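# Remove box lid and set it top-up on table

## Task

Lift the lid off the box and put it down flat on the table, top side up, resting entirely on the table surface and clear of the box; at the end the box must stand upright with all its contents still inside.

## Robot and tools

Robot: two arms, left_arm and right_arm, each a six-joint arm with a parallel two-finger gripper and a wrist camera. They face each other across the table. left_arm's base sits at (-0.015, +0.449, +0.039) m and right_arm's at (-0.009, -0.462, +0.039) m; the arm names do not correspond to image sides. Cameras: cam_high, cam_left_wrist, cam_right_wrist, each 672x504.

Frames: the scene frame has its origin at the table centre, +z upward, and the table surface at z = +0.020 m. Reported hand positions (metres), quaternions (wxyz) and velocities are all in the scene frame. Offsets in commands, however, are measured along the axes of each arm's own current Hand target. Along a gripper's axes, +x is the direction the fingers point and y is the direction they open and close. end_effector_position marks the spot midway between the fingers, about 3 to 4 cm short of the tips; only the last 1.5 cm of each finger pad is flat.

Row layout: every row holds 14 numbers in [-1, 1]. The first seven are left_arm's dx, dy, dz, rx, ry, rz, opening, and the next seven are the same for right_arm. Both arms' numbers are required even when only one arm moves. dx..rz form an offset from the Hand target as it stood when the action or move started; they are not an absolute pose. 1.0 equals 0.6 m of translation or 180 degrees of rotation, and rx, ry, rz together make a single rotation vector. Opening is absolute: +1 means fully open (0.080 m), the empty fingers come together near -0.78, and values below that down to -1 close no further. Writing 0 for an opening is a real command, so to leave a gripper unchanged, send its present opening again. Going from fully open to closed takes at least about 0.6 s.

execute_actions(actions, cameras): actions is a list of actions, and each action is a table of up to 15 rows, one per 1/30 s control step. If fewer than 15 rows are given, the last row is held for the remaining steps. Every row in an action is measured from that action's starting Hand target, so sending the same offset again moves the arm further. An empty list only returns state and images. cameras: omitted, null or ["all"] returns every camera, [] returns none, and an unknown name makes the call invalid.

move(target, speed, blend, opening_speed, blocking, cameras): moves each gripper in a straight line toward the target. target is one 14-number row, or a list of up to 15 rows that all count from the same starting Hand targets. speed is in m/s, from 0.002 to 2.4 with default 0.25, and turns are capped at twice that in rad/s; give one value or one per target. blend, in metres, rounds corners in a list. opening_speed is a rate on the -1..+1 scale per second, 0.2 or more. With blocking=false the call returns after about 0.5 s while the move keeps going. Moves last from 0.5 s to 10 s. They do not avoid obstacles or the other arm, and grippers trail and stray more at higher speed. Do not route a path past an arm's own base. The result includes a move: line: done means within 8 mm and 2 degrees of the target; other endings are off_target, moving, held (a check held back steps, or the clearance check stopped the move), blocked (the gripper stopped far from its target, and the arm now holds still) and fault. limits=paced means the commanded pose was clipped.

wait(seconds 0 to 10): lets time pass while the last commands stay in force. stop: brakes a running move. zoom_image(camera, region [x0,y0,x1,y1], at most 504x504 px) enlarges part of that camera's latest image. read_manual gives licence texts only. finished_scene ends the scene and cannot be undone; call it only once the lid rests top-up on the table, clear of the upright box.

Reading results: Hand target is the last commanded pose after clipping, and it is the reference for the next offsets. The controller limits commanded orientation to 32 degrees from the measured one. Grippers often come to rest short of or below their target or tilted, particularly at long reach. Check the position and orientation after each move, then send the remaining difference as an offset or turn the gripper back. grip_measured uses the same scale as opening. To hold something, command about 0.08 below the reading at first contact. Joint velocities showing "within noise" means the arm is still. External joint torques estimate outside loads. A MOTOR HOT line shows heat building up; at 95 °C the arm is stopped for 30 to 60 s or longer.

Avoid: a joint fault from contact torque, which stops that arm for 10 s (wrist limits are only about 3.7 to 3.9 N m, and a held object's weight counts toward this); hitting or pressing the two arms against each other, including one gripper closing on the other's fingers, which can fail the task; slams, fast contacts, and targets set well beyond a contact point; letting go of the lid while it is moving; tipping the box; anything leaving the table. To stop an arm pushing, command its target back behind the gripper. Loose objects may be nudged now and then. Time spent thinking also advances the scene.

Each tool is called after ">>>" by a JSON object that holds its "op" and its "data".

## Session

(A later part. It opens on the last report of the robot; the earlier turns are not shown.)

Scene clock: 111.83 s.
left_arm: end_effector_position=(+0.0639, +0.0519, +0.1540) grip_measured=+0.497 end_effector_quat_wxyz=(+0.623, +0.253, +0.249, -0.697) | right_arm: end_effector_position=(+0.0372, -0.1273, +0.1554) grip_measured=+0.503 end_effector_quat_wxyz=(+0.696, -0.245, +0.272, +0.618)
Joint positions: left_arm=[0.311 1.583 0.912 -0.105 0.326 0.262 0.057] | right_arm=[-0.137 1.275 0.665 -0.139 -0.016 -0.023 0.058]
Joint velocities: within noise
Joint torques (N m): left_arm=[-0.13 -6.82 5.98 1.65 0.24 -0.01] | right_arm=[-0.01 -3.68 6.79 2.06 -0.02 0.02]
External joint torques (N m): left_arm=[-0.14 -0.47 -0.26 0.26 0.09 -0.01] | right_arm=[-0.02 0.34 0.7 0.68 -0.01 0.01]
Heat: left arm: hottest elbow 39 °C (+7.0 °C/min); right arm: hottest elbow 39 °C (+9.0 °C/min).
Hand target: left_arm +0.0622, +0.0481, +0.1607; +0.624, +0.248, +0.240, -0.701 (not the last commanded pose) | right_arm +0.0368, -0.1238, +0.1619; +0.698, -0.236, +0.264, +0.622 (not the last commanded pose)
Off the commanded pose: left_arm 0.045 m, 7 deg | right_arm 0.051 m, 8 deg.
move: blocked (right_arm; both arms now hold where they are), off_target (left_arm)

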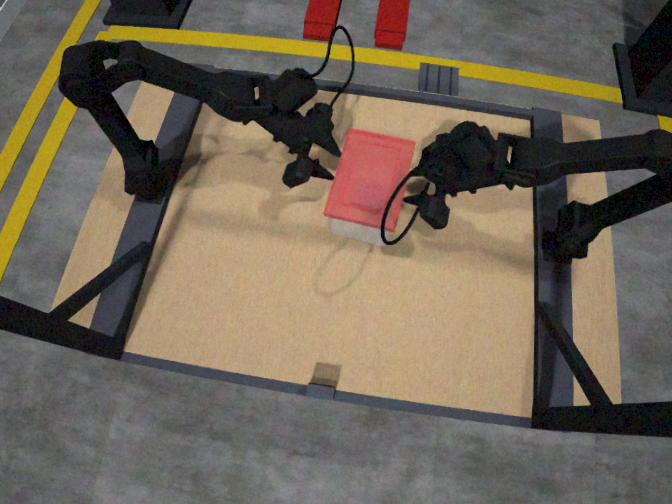

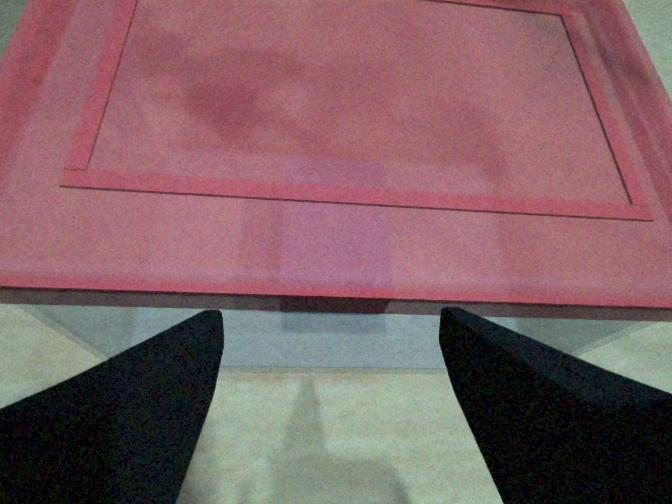

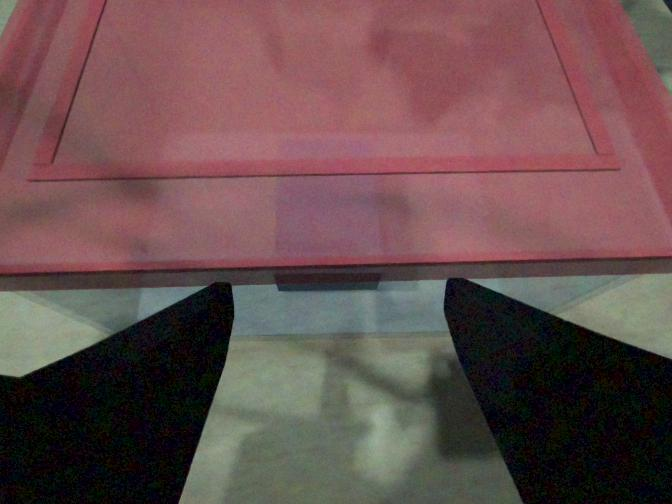

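>>> {"op": "move", "data": {"target": [[0.0079,0,0.029,0,0,0,0.5,0.0079,0,0.029,0,0,0,0.5],[-0.0052,0,0.044,0,0,0,0.5,-0.0052,0,0.044,0,0,0,0.5]], "speed": 0.05}}

>>> {"op": "zoom_image", "data": {"camera": "cam_high", "region": [300, 110, 440, 260]}}

Scene clock: 117.40 s.
left_arm: end_effector_position=(+0.0636, +0.0478, +0.1612) grip_measured=+0.497 end_effector_quat_wxyz=(+0.618, +0.265, +0.265, -0.691) | right_arm: end_effector_position=(+0.0373, -0.1270, +0.1542) grip_measured=+0.503 end_effector_quat_wxyz=(+0.686, -0.265, +0.295, +0.610)
Joint positions: left_arm=[0.301 1.598 0.987 -0.207 0.311 0.262 0.057] | right_arm=[-0.137 1.307 0.726 -0.236 -0.016 -0.023 0.058]
Joint velocities: within noise
Joint torques (N m): left_arm=[-0.72 -7.06 9.71 2.34 0.36 -0.37] | right_arm=[0.14 -4.46 12.69 2.86 0.03 0.06]
External joint torques (N m): left_arm=[-0.78 -0.58 3.44 0.99 0.22 -0.37] | right_arm=[0.15 -0.22 6.62 1.53 0.03 0.05]
Heat: left arm: hottest elbow 39 °C (+8.1 °C/min); right arm: hottest elbow 39 °C (+9.1 °C/min).
Hand target: left_arm +0.0612, +0.0334, +0.1829; +0.624, +0.248, +0.240, -0.701 | right_arm +0.0385, -0.1087, +0.1838; +0.698, -0.236, +0.264, +0.622
Off the commanded pose: left_arm 0.026 m, 4 deg | right_arm 0.035 m, 5 deg.
move: off_target (left_arm, right_arm)

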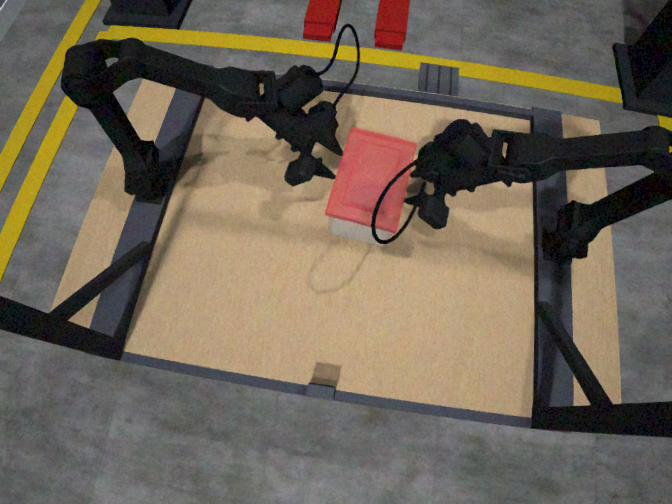

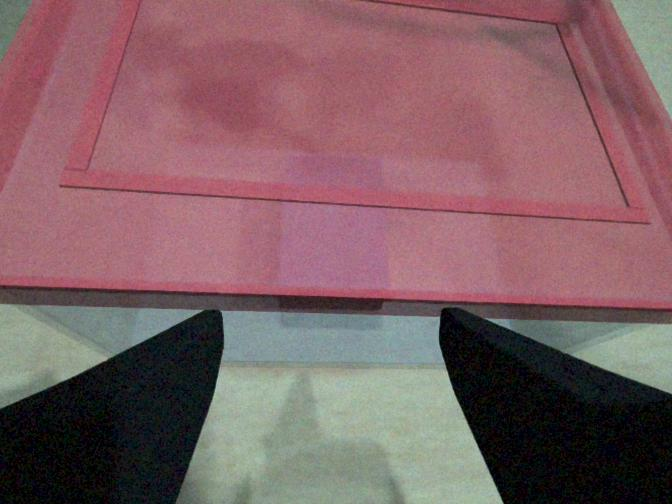

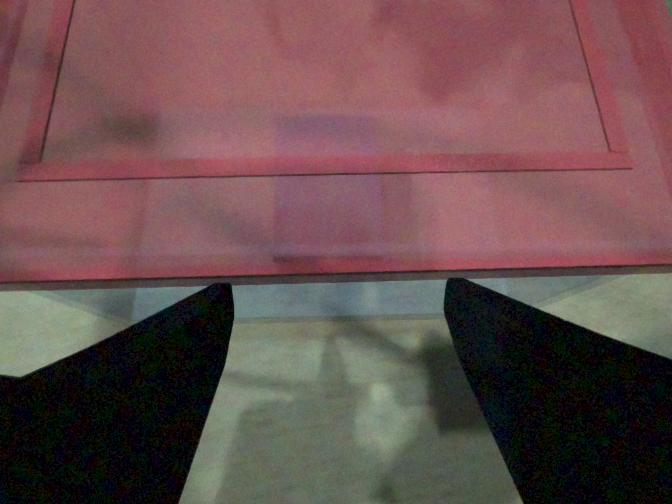

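Scaled by 3.360.

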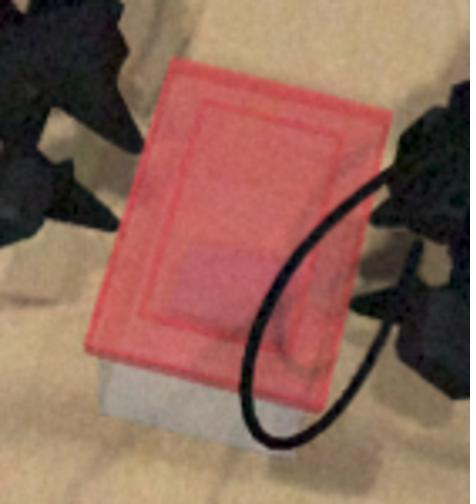

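>>> {"op": "move", "data": {"target": [[-0.0293,0,-0.0686,0,-0.0295,0,0.5,-0.0279,0,-0.0691,0,-0.036,0,0.5],[-0.0014,0,-0.0928,0,-0.0295,0,0.5,0.0025,0,-0.0941,0,-0.036,0,0.5]], "speed": 0.1}}

>>> {"op": "zoom_image", "data": {"camera": "cam_high", "region": [300, 110, 440, 260]}}

Scene clock: 124.57 s.
left_arm: end_effector_position=(+0.0639, +0.0710, +0.1406) grip_measured=+0.497 end_effector_quat_wxyz=(+0.635, +0.218, +0.213, -0.710) | right_arm: end_effector_position=(+0.0337, -0.1450, +0.1398) grip_measured=+0.503 end_effector_quat_wxyz=(+0.712, -0.206, +0.225, +0.633)
Joint positions: left_arm=[0.346 1.526 0.716 0.135 0.38 0.256 0.057] | right_arm=[-0.134 1.186 0.447 0.118 -0.016 -0.023 0.058]
Joint velocities: within noise
Joint torques (N m): left_arm=[-0.1 -5.15 4.67 1.89 0.27 -0.13] | right_arm=[-0.28 -2.57 5.27 2.24 -0.19 0.01]
External joint torques (N m): left_arm=[-0.11 0.5 -1.3 0.42 0.12 -0.13] | right_arm=[-0.28 0.65 -0.59 0.78 -0.19 0]
Heat: left arm: hottest wrist pitch 41 °C (+7.1 °C/min); right arm: hottest elbow 41 °C (+11.1 °C/min).
Hand target: left_arm +0.0640, +0.0700, +0.1410; +0.635, +0.215, +0.211, -0.712 | right_arm +0.0344, -0.1448, +0.1405; +0.712, -0.201, +0.224, +0.634
Off the commanded pose: left_arm 0.001 m, 0 deg | right_arm 0.001 m, 1 deg.
move: done

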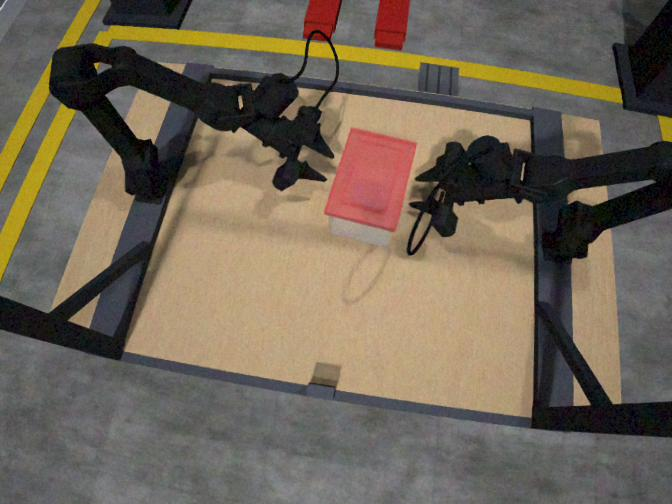

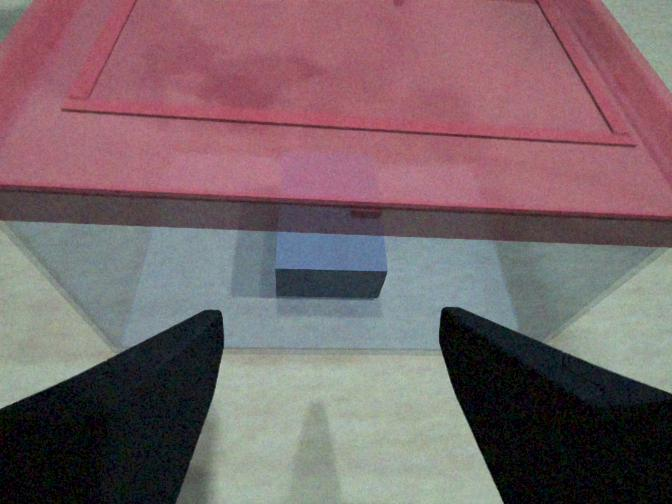

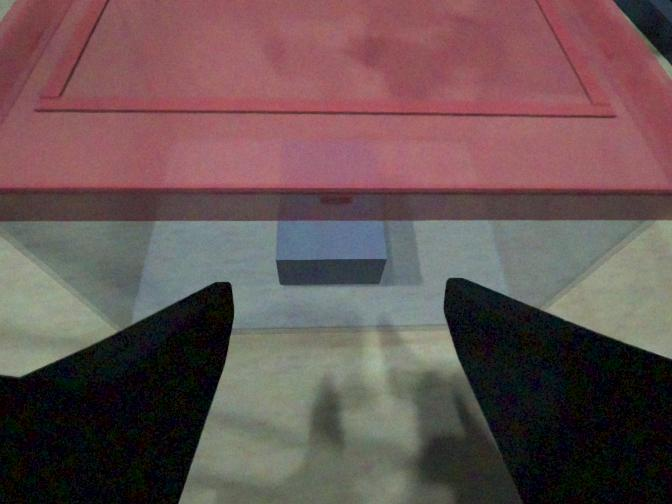

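Scaled by 3.360.

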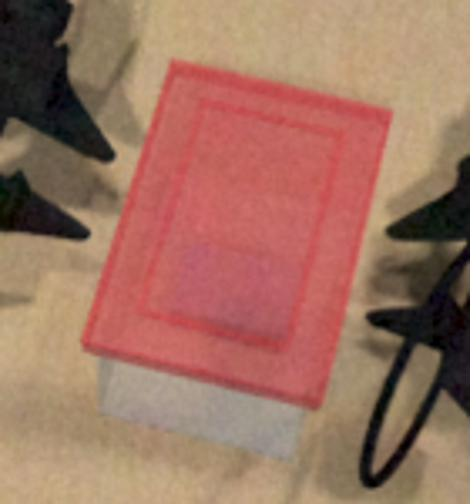

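>>> {"op": "move", "data": {"target": [0.0185,0,0.0221,0,0,0,0.5,0.0162,0,0.0281,0,0,0,0.5], "speed": 0.1}}

Scene clock: 127.60 s.
left_arm: end_effector_position=(+0.0600, +0.0575, +0.1407) grip_measured=+0.497 end_effector_quat_wxyz=(+0.632, +0.218, +0.216, -0.712) | right_arm: end_effector_position=(+0.0352, -0.1338, +0.1384) grip_measured=+0.503 end_effector_quat_wxyz=(+0.710, -0.212, +0.232, +0.631)
Joint positions: left_arm=[0.32 1.572 0.763 0.134 0.366 0.24 0.057] | right_arm=[-0.134 1.25 0.493 0.118 -0.016 -0.023 0.058]
Joint velocities: within noise
Joint torques (N m): left_arm=[-0.24 -5.38 6.49 1.16 0.07 -0.19] | right_arm=[-0.06 -2.89 8.63 1.53 -0.13 0.06]
External joint torques (N m): left_arm=[-0.21 0.58 0.54 -0.31 -0.08 -0.19] | right_arm=[-0.04 0.74 2.76 0.06 -0.12 0.05]
Heat: left arm: hottest wrist pitch 41 °C (+7.0 °C/min); right arm: hottest elbow 41 °C (+11.1 °C/min).
Hand target: left_arm +0.0623, +0.0534, +0.1455; +0.635, +0.215, +0.211, -0.712 | right_arm +0.0364, -0.1273, +0.1487; +0.712, -0.201, +0.224, +0.634
Off the commanded pose: left_arm 0.007 m, 1 deg | right_arm 0.012 m, 2 deg.
move: off_target (right_arm)

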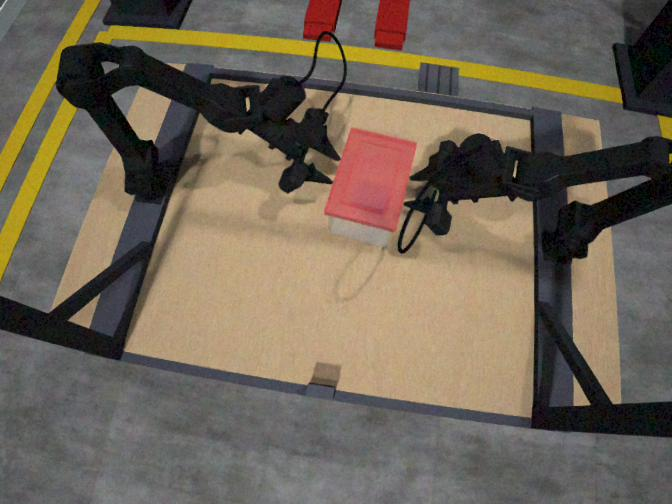

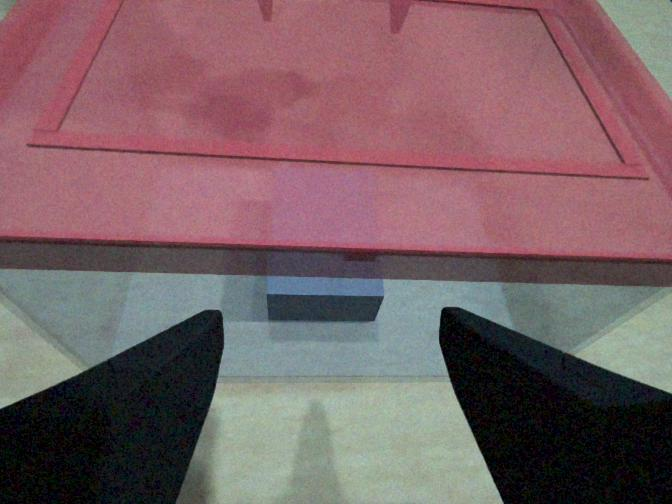

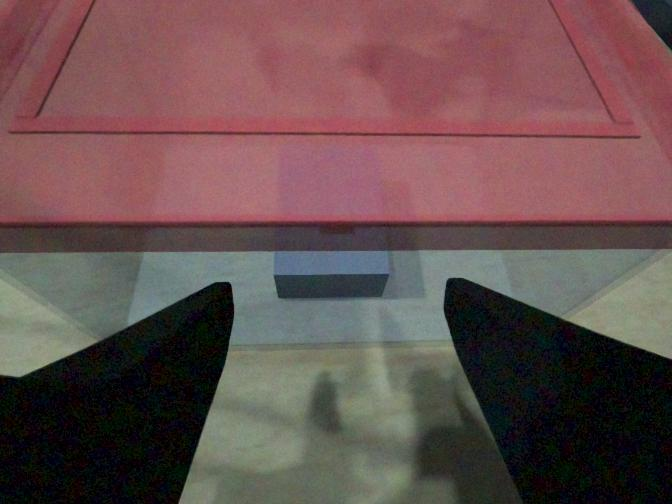

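>>> {"op": "move", "data": {"target": [0.0116,0,0.0183,0,0,0,0.5,0.0168,0,0.0138,0,0,0,0.5], "speed": 0.08}}

Scene clock: 130.13 s.
left_arm: end_effector_position=(+0.0633, +0.0479, +0.1436) grip_measured=+0.497 end_effector_quat_wxyz=(+0.635, +0.220, +0.219, -0.708) | right_arm: end_effector_position=(+0.0365, -0.1247, +0.1363) grip_measured=+0.503 end_effector_quat_wxyz=(+0.708, -0.217, +0.237, +0.629)
Joint positions: left_arm=[0.315 1.601 0.811 0.112 0.352 0.233 0.057] | right_arm=[-0.134 1.302 0.53 0.118 -0.016 -0.023 0.058]
Joint velocities: within noise
Joint torques (N m): left_arm=[-0.44 -5.66 7.1 1.38 0.06 -0.21] | right_arm=[0.1 -2.54 9.22 2.49 -0.09 0.09]
External joint torques (N m): left_arm=[-0.4 0.51 1.15 -0.07 -0.09 -0.21] | right_arm=[0.12 1.36 3.46 1.05 -0.08 0.09]
Heat: left arm: hottest wrist pitch 40 °C (+6.1 °C/min); right arm: hottest elbow 41 °C (+10.1 °C/min).
Hand target: left_arm +0.0612, +0.0414, +0.1505; +0.635, +0.215, +0.211, -0.712 | right_arm +0.0379, -0.1143, +0.1497; +0.712, -0.201, +0.224, +0.634
Off the commanded pose: left_arm 0.010 m, 1 deg | right_arm 0.017 m, 2 deg.
move: off_target (left_arm, right_arm)

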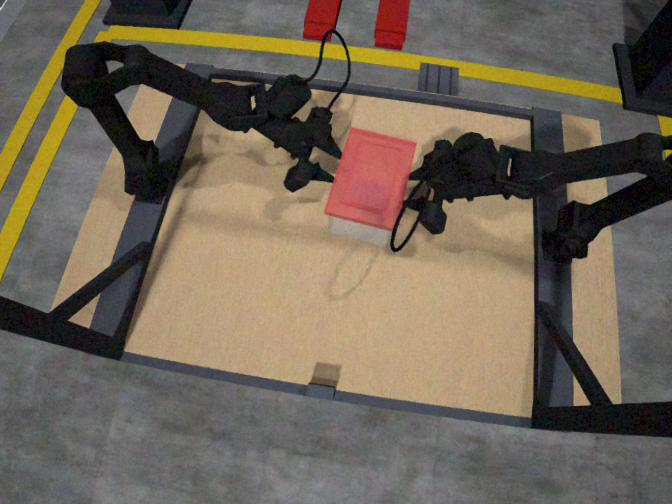

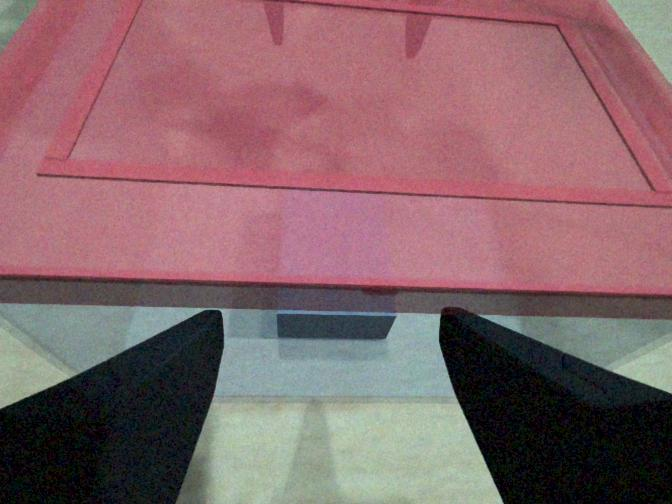

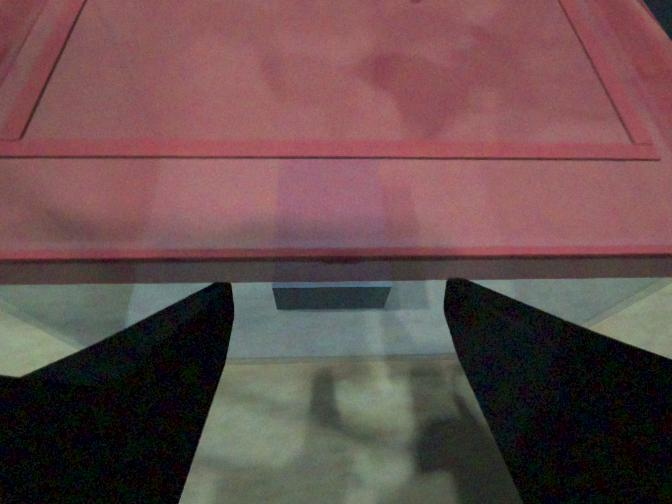

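>>> {"op": "zoom_image", "data": {"camera": "cam_right_wrist", "region": [170, 220, 310, 340]}}

>>> {"op": "zoom_image", "data": {"camera": "cam_left_wrist", "region": [380, 240, 520, 360]}}

Scaled by 3.600.

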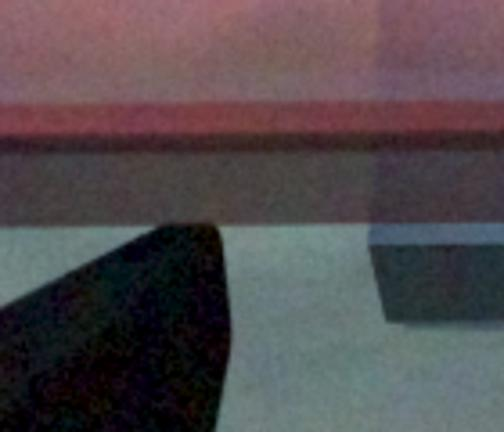

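Scaled by 3.600.

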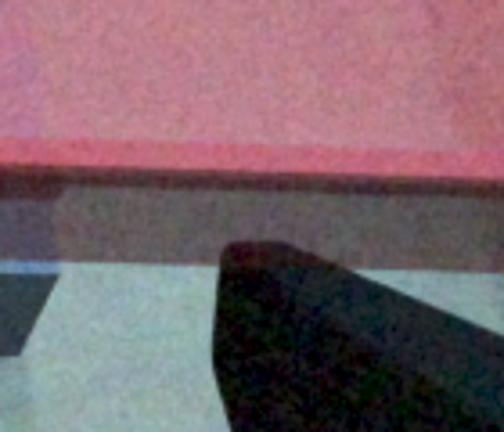

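>>> {"op": "move", "data": {"target": [-0.0077,0,0.0202,0,0,0,0.5,-0.0077,0,0.0202,0,0,0,0.5], "speed": 0.05}}

>>> {"op": "zoom_image", "data": {"camera": "cam_high", "region": [300, 110, 440, 260]}}

Scene clock: 134.00 s.
left_arm: end_effector_position=(+0.0634, +0.0476, +0.1457) grip_measured=+0.497 end_effector_quat_wxyz=(+0.631, +0.227, +0.230, -0.705) | right_arm: end_effector_position=(+0.0367, -0.1236, +0.1398) grip_measured=+0.503 end_effector_quat_wxyz=(+0.705, -0.224, +0.245, +0.627)
Joint positions: left_arm=[0.314 1.601 0.843 0.051 0.347 0.236 0.057] | right_arm=[-0.134 1.302 0.564 0.061 -0.016 -0.023 0.058]
Joint velocities: within noise
Joint torques (N m): left_arm=[-0.48 -7.61 8 1.67 0.19 -0.23] | right_arm=[0.11 -4.34 10.62 2.12 -0.08 0.09]
External joint torques (N m): left_arm=[-0.41 -1.3 1.94 0.23 0.03 -0.23] | right_arm=[0.11 -0.36 4.76 0.69 -0.07 0.09]
Heat: left arm: hottest wrist pitch 40 °C (+6.0 °C/min); right arm: hottest elbow 41 °C (+10.0 °C/min).
Hand target: left_arm +0.0612, +0.0382, +0.1630; +0.635, +0.215, +0.211, -0.712 | right_arm +0.0383, -0.1112, +0.1623; +0.712, -0.201, +0.224, +0.634
Off the commanded pose: left_arm 0.020 m, 3 deg | right_arm 0.026 m, 4 deg.
move: off_target (left_arm, right_arm)

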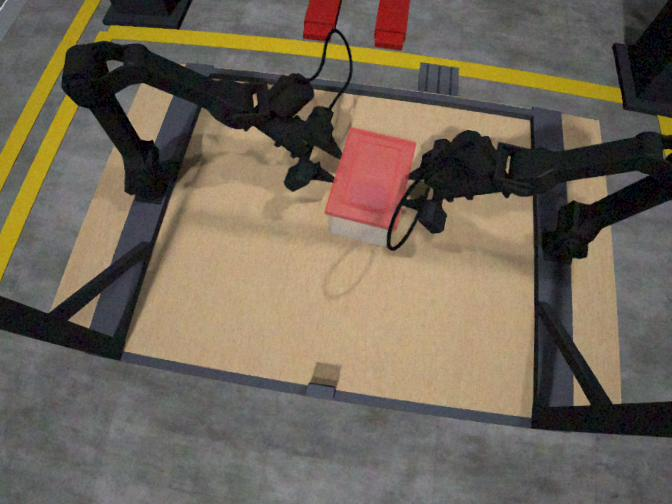

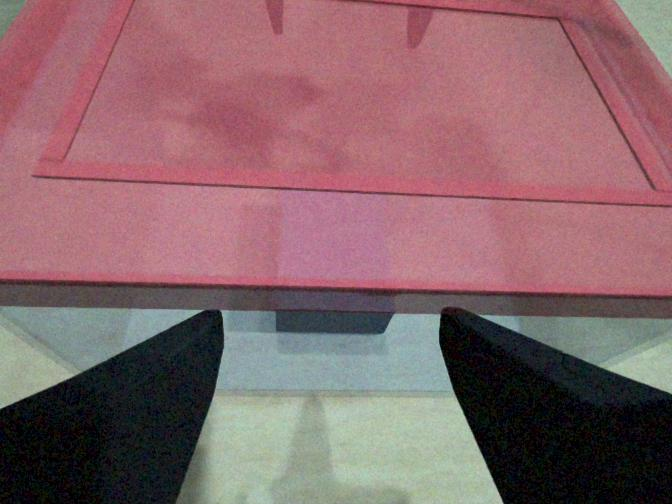

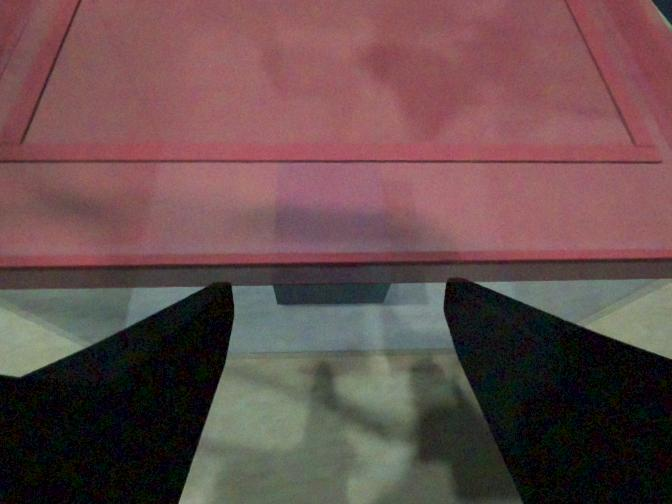

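Scaled by 3.360.

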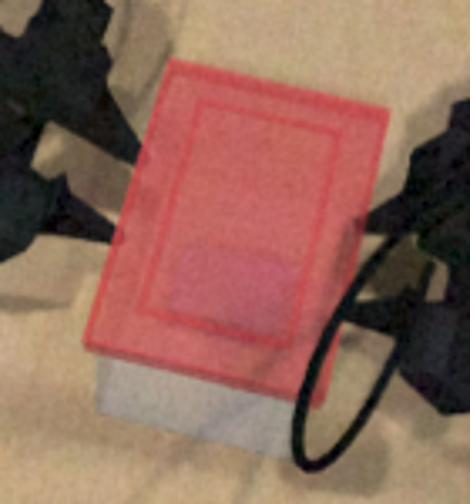

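>>> {"op": "move", "data": {"target": [-0.0096,0,0.0232,0,0,0,0.5,-0.0096,0,0.0232,0,0,0,0.5], "speed": 0.05}}

>>> {"op": "zoom_image", "data": {"camera": "cam_high", "region": [300, 110, 440, 260]}}

Scene clock: 136.47 s.
left_arm: end_effector_position=(+0.0629, +0.0466, +0.1499) grip_measured=+0.497 end_effector_quat_wxyz=(+0.627, +0.234, +0.242, -0.703) | right_arm: end_effector_position=(+0.0368, -0.1229, +0.1453) grip_measured=+0.503 end_effector_quat_wxyz=(+0.701, -0.232, +0.255, +0.624)
Joint positions: left_arm=[0.311 1.601 0.883 -0.018 0.344 0.236 0.057] | right_arm=[-0.134 1.299 0.607 -0.012 -0.016 -0.023 0.058]
Joint velocities: within noise
Joint torques (N m): left_arm=[-0.58 -9.67 8.95 1.99 0.23 -0.29] | right_arm=[0.14 -5.84 11.69 2.47 -0.07 0.1]
External joint torques (N m): left_arm=[-0.63 -3.22 2.76 0.55 0.08 -0.3] | right_arm=[0.15 -1.8 5.75 1.06 -0.07 0.1]
Heat: left arm: hottest elbow 40 °C (+8.1 °C/min); right arm: hottest elbow 41 °C (+9.1 °C/min).
Hand target: left_arm +0.0613, +0.0349, +0.1777; +0.635, +0.215, +0.211, -0.712 | right_arm +0.0386, -0.1079, +0.1770; +0.712, -0.201, +0.224, +0.634
Off the commanded pose: left_arm 0.030 m, 4 deg | right_arm 0.035 m, 5 deg.
move: off_target (left_arm, right_arm)

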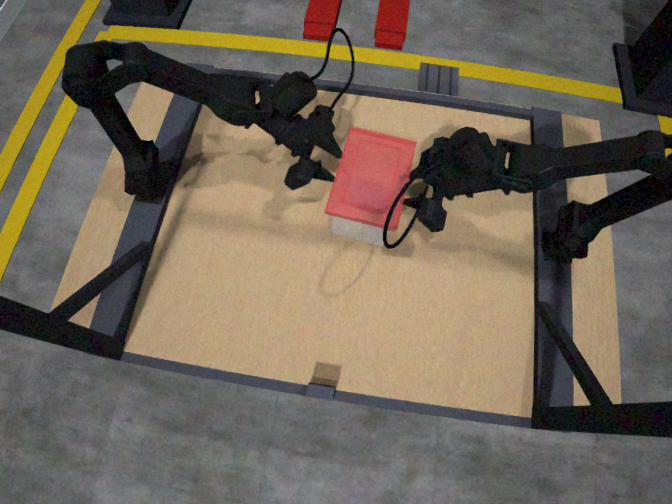

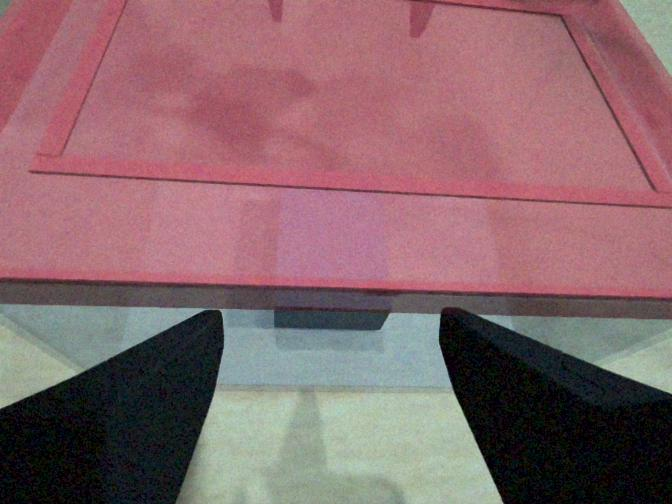

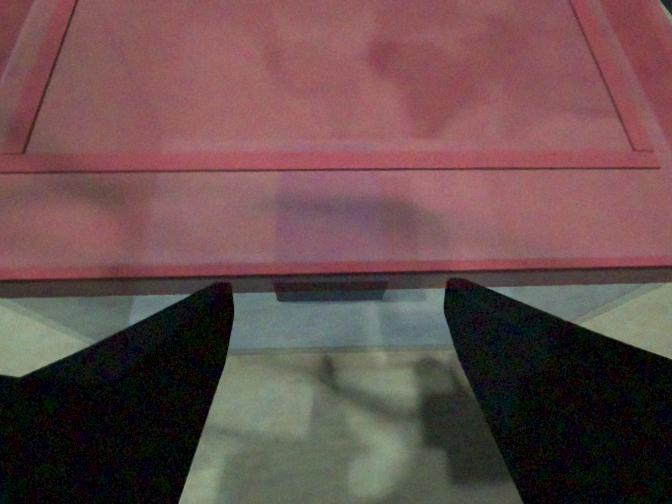

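Scaled by 3.360.

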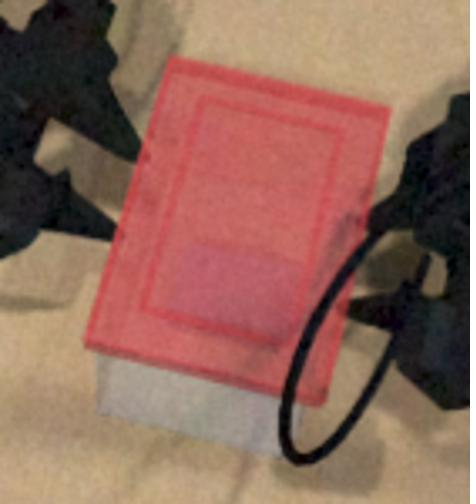

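>>> {"op": "move", "data": {"target": [-0.0096,0,0.0232,0,0,0,0.5,-0.0096,0,0.0232,0,0,0,0.5], "speed": 0.05}}

>>> {"op": "zoom_image", "data": {"camera": "cam_high", "region": [300, 110, 440, 260]}}

Scene clock: 139.60 s.
left_arm: end_effector_position=(+0.0639, +0.0443, +0.1624) grip_measured=+0.497 end_effector_quat_wxyz=(+0.629, +0.232, +0.249, -0.699) | right_arm: end_effector_position=(+0.0368, -0.1225, +0.1541) grip_measured=+0.503 end_effector_quat_wxyz=(+0.700, -0.235, +0.264, +0.621)
Joint positions: left_arm=[0.309 1.589 0.93 -0.084 0.338 0.222 0.057] | right_arm=[-0.134 1.289 0.651 -0.086 -0.016 -0.015 0.058]
Joint velocities: within noise
Joint torques (N m): left_arm=[-0.71 -9.69 9.51 2.24 0.34 -0.11] | right_arm=[0.22 -6.04 12.9 2.9 -0.06 0.09]
External joint torques (N m): left_arm=[-0.72 -3.26 3.21 0.81 0.2 -0.12] | right_arm=[0.24 -1.98 6.87 1.5 -0.05 0.08]
Heat: left arm: hottest elbow 41 °C (+8.1 °C/min); right arm: hottest elbow 42 °C (+9.1 °C/min).
Hand target: left_arm +0.0613, +0.0316, +0.1924; +0.635, +0.215, +0.211, -0.712 | right_arm +0.0390, -0.1047, +0.1917; +0.712, -0.201, +0.224, +0.634
Off the commanded pose: left_arm 0.033 m, 5 deg | right_arm 0.042 m, 6 deg.
move: off_target (left_arm, right_arm)

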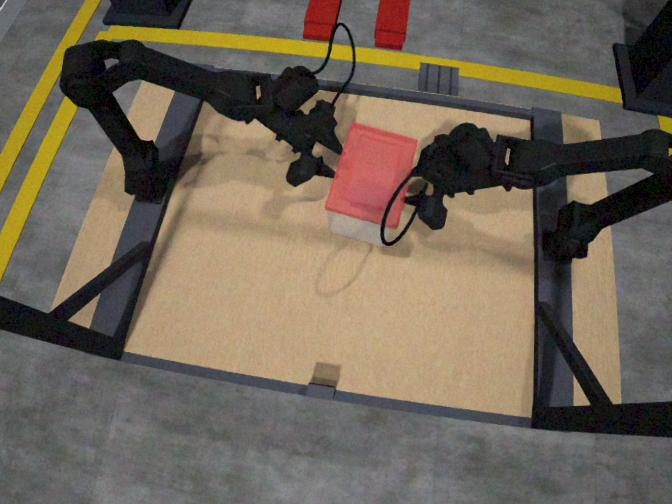

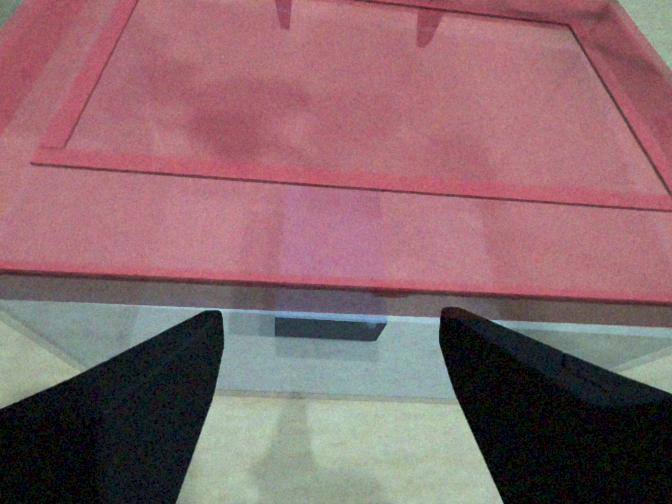

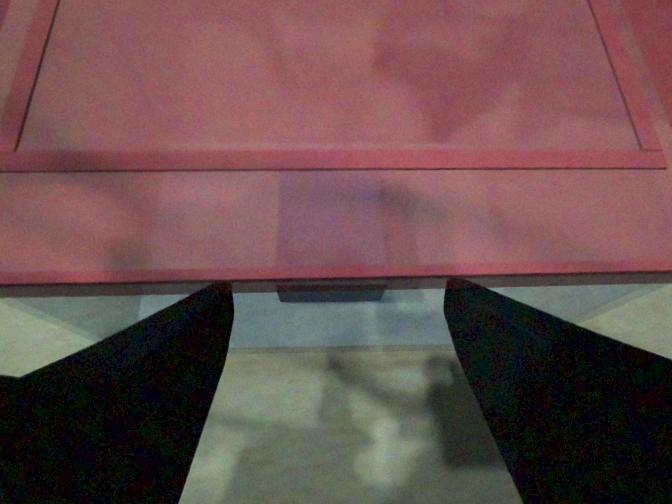

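Scaled by 3.360.

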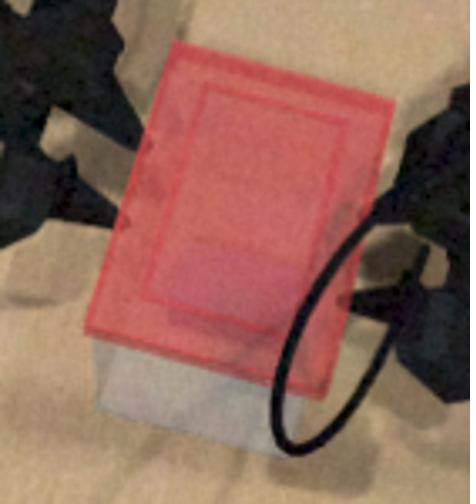

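>>> {"op": "move", "data": {"target": [[-0.0109,0,-0.0077,0,0,0,0.5,-0.0287,0,-0.0608,0,0,0,0.5],[-0.0109,0,-0.0077,0,0,0,0.5,-0.0018,0,-0.099,0,0,0,0.5],[-0.0109,0,-0.0077,0,0,0,0.5,0.0282,0,-0.0575,0,0,0,0.5]], "speed": 0.08}}

>>> {"op": "zoom_image", "data": {"camera": "cam_right_wrist", "region": [170, 220, 310, 340]}}

Scene clock: 144.20 s.
left_arm: end_effector_position=(+0.0618, +0.0461, +0.2008) grip_measured=+0.497 end_effector_quat_wxyz=(+0.633, +0.205, +0.211, -0.716) | right_arm: end_effector_position=(+0.0392, -0.1232, +0.1511) grip_measured=+0.503 end_effector_quat_wxyz=(+0.714, -0.204, +0.226, +0.631)
Joint positions: left_arm=[0.32 1.503 0.94 -0.084 0.38 0.222 0.057] | right_arm=[-0.143 1.267 0.545 0.103 -0.02 -0.021 0.058]
Joint velocities: within noise
Joint torques (N m): left_arm=[-0.71 -2.03 6.15 2.17 -0.67 0.1] | right_arm=[0.17 1.04 10.25 2.52 -0.06 0.08]
External joint torques (N m): left_arm=[-0.71 4.03 -0.39 0.68 -0.82 0.09] | right_arm=[0.16 4.88 4.33 1.06 -0.05 0.08]
Heat: left arm: hottest elbow 42 °C (+7.1 °C/min); right arm: hottest elbow 42 °C (+8.1 °C/min).
Hand target: left_arm +0.0622, +0.0396, +0.1924; +0.635, +0.215, +0.211, -0.712 | right_arm +0.0384, -0.1106, +0.1537; +0.712, -0.201, +0.224, +0.634
Off the commanded pose: left_arm 0.011 m, 1 deg | right_arm 0.013 m, 1 deg.
move: off_target (left_arm, right_arm)

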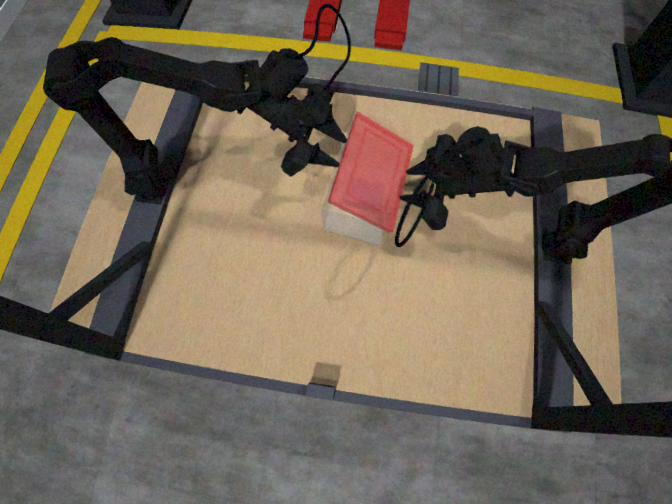

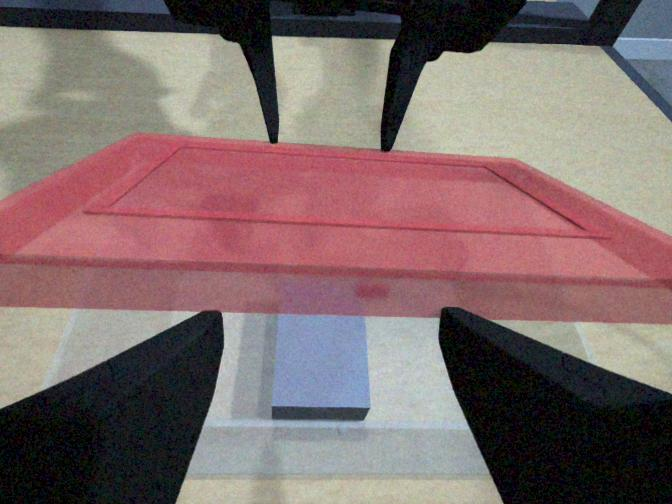

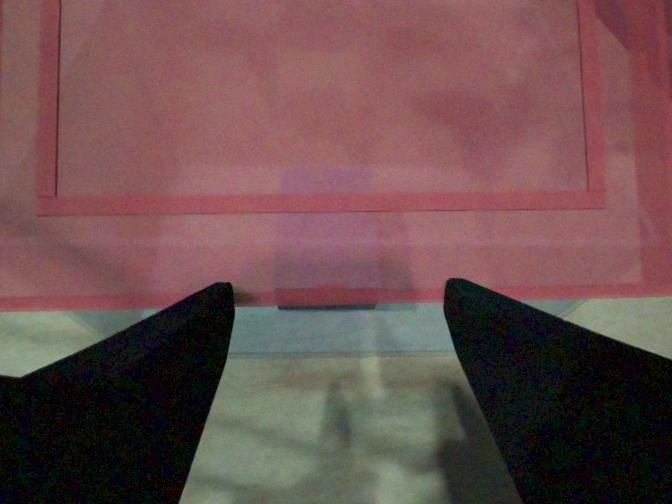

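Scaled by 3.600.

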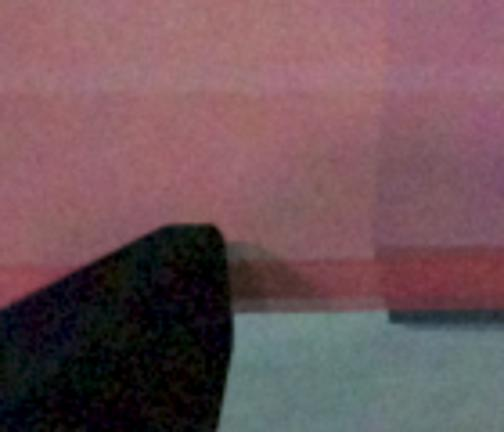

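>>> {"op": "move", "data": {"target": [[0,0,0,0,0,0,0.5,-0.0278,0,0.0048,0,0,0,0.5],[0,0,0,0,0,0,0.5,-0.0527,0,-0.0267,0,0,0,0.5],[0,0,0,0,0,0,0.5,-0.0307,0,-0.058,0,0,0,0.5]], "speed": 0.08}}

>>> {"op": "zoom_image", "data": {"camera": "cam_high", "region": [290, 90, 450, 260]}}

Scene clock: 150.60 s.
left_arm: end_effector_position=(+0.0620, +0.0432, +0.1882) grip_measured=+0.497 end_effector_quat_wxyz=(+0.634, +0.216, +0.221, -0.709) | right_arm: end_effector_position=(+0.0365, -0.1460, +0.1356) grip_measured=+0.503 end_effector_quat_wxyz=(+0.715, -0.205, +0.225, +0.630)
Joint positions: left_arm=[0.309 1.535 0.94 -0.079 0.354 0.222 0.057] | right_arm=[-0.143 1.195 0.432 0.144 -0.016 -0.023 0.058]
Joint velocities: within noise
Joint torques (N m): left_arm=[-0.28 -5.68 6.26 1.87 0.07 0.08] | right_arm=[-0.25 -2.61 5.19 2.24 -0.18 0]
External joint torques (N m): left_arm=[-0.28 0.5 -0.18 0.41 -0.07 0.08] | right_arm=[-0.24 0.6 -0.61 0.78 -0.18 0]
Heat: left arm: hottest elbow 41 °C (+6.0 °C/min); right arm: hottest elbow 41 °C (+6.0 °C/min).
Hand target: left_arm +0.0622, +0.0396, +0.1924; +0.635, +0.215, +0.211, -0.712 | right_arm +0.0344, -0.1454, +0.1358; +0.712, -0.201, +0.224, +0.634
Off the commanded pose: left_arm 0.006 m, 1 deg | right_arm 0.002 m, 1 deg.
move: done

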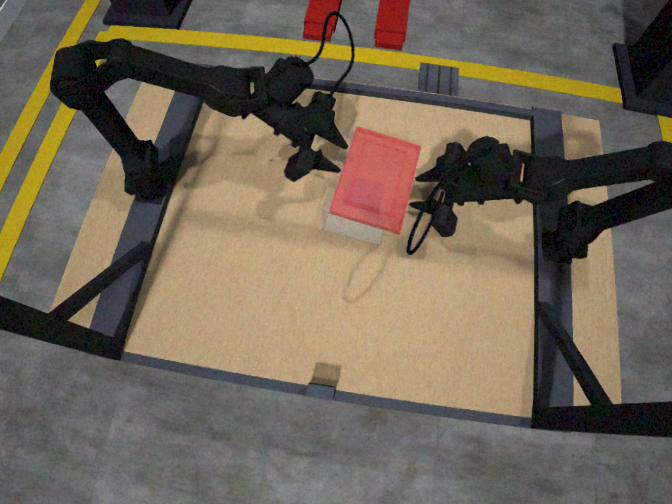

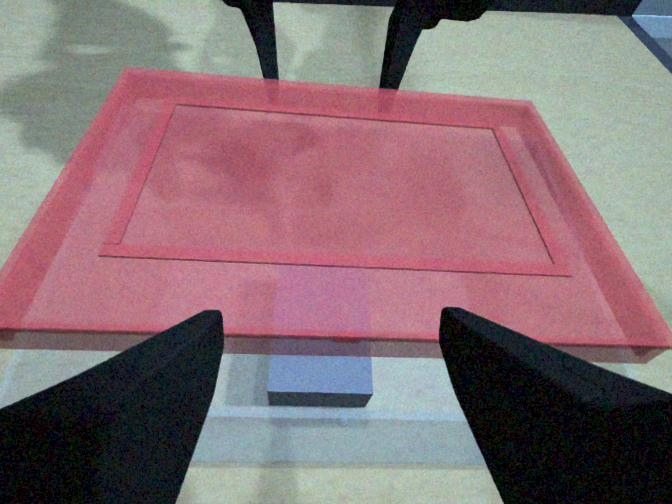

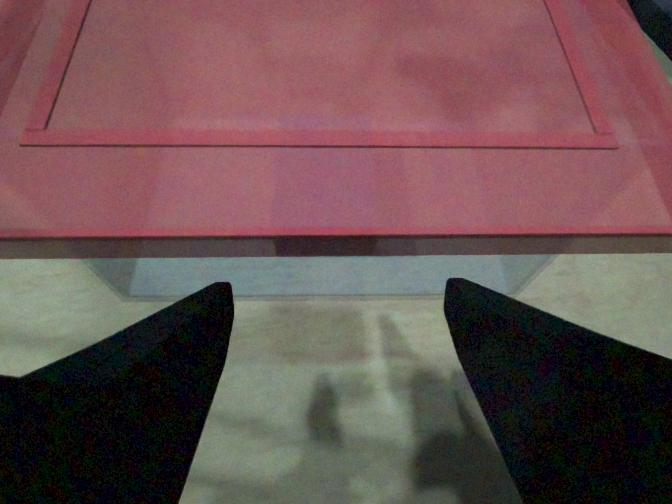

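Scaled by 2.965.

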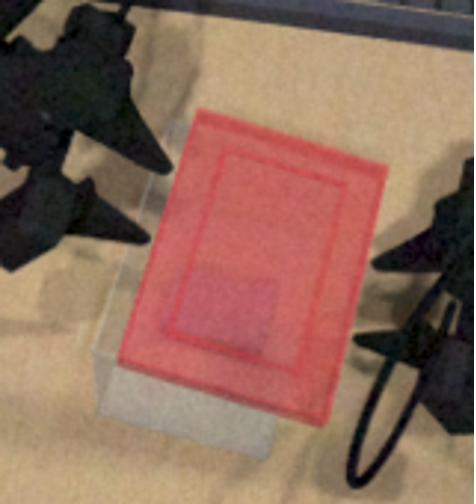

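>>> {"op": "move", "data": {"target": [0.013,0,-0.0488,0,0,0,0.5,-0.02,0,0.015,0,0,0,0.5], "speed": 0.1}}

>>> {"op": "zoom_image", "data": {"camera": "cam_left_wrist", "region": [0, 200, 300, 400]}}

Scene clock: 157.67 s.
left_arm: end_effector_position=(+0.0599, +0.0501, +0.1649) grip_measured=+0.497 end_effector_quat_wxyz=(+0.634, +0.214, +0.215, -0.711) | right_arm: end_effector_position=(+0.0349, -0.1562, +0.1364) grip_measured=+0.503 end_effector_quat_wxyz=(+0.711, -0.214, +0.236, +0.626)
Joint positions: left_arm=[0.311 1.544 0.84 0.04 0.357 0.225 0.057] | right_arm=[-0.143 1.143 0.432 0.061 -0.016 -0.023 0.058]
Joint velocities: within noise
Joint torques (N m): left_arm=[0.29 -5.52 4.79 1.89 0.33 0.21] | right_arm=[-0.27 -3.7 8.67 1.45 -0.2 -0.02]
External joint torques (N m): left_arm=[0.29 0.57 -1.49 0.4 0.19 0.21] | right_arm=[-0.24 -0.69 2.73 0 -0.2 -0.02]
Heat: left arm: hottest elbow 41 °C (+5.0 °C/min); right arm: hottest elbow 40 °C (+5.0 °C/min).
Hand target: left_arm +0.0625, +0.0501, +0.1640; +0.635, +0.215, +0.211, -0.712 | right_arm +0.0338, -0.1500, +0.1501; +0.712, -0.201, +0.224, +0.634
Off the commanded pose: left_arm 0.003 m, 0 deg | right_arm 0.015 m, 2 deg.
move: off_target (right_arm)

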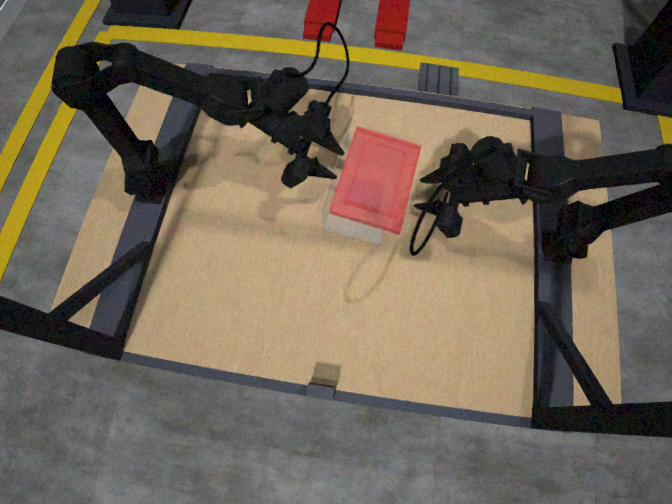

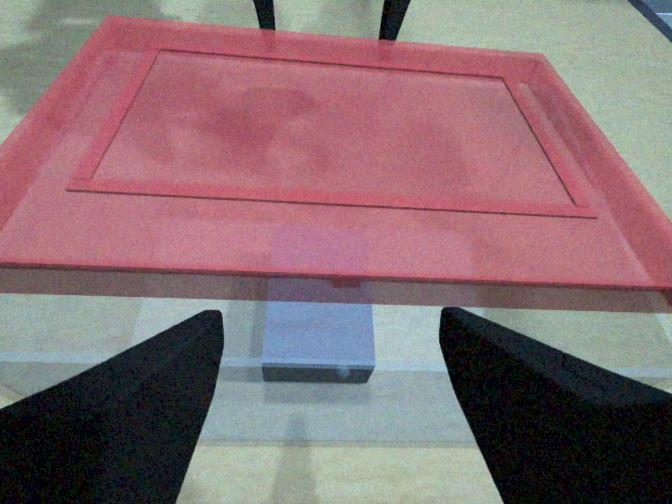

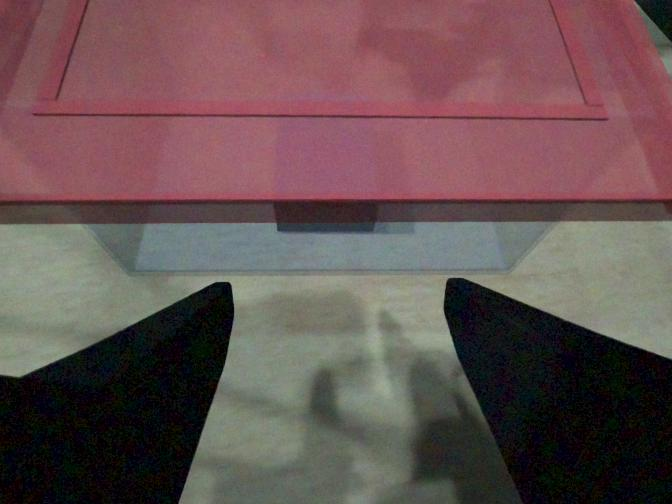

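Scaled by 1.680.

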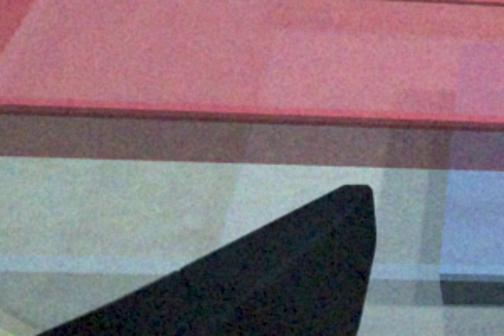

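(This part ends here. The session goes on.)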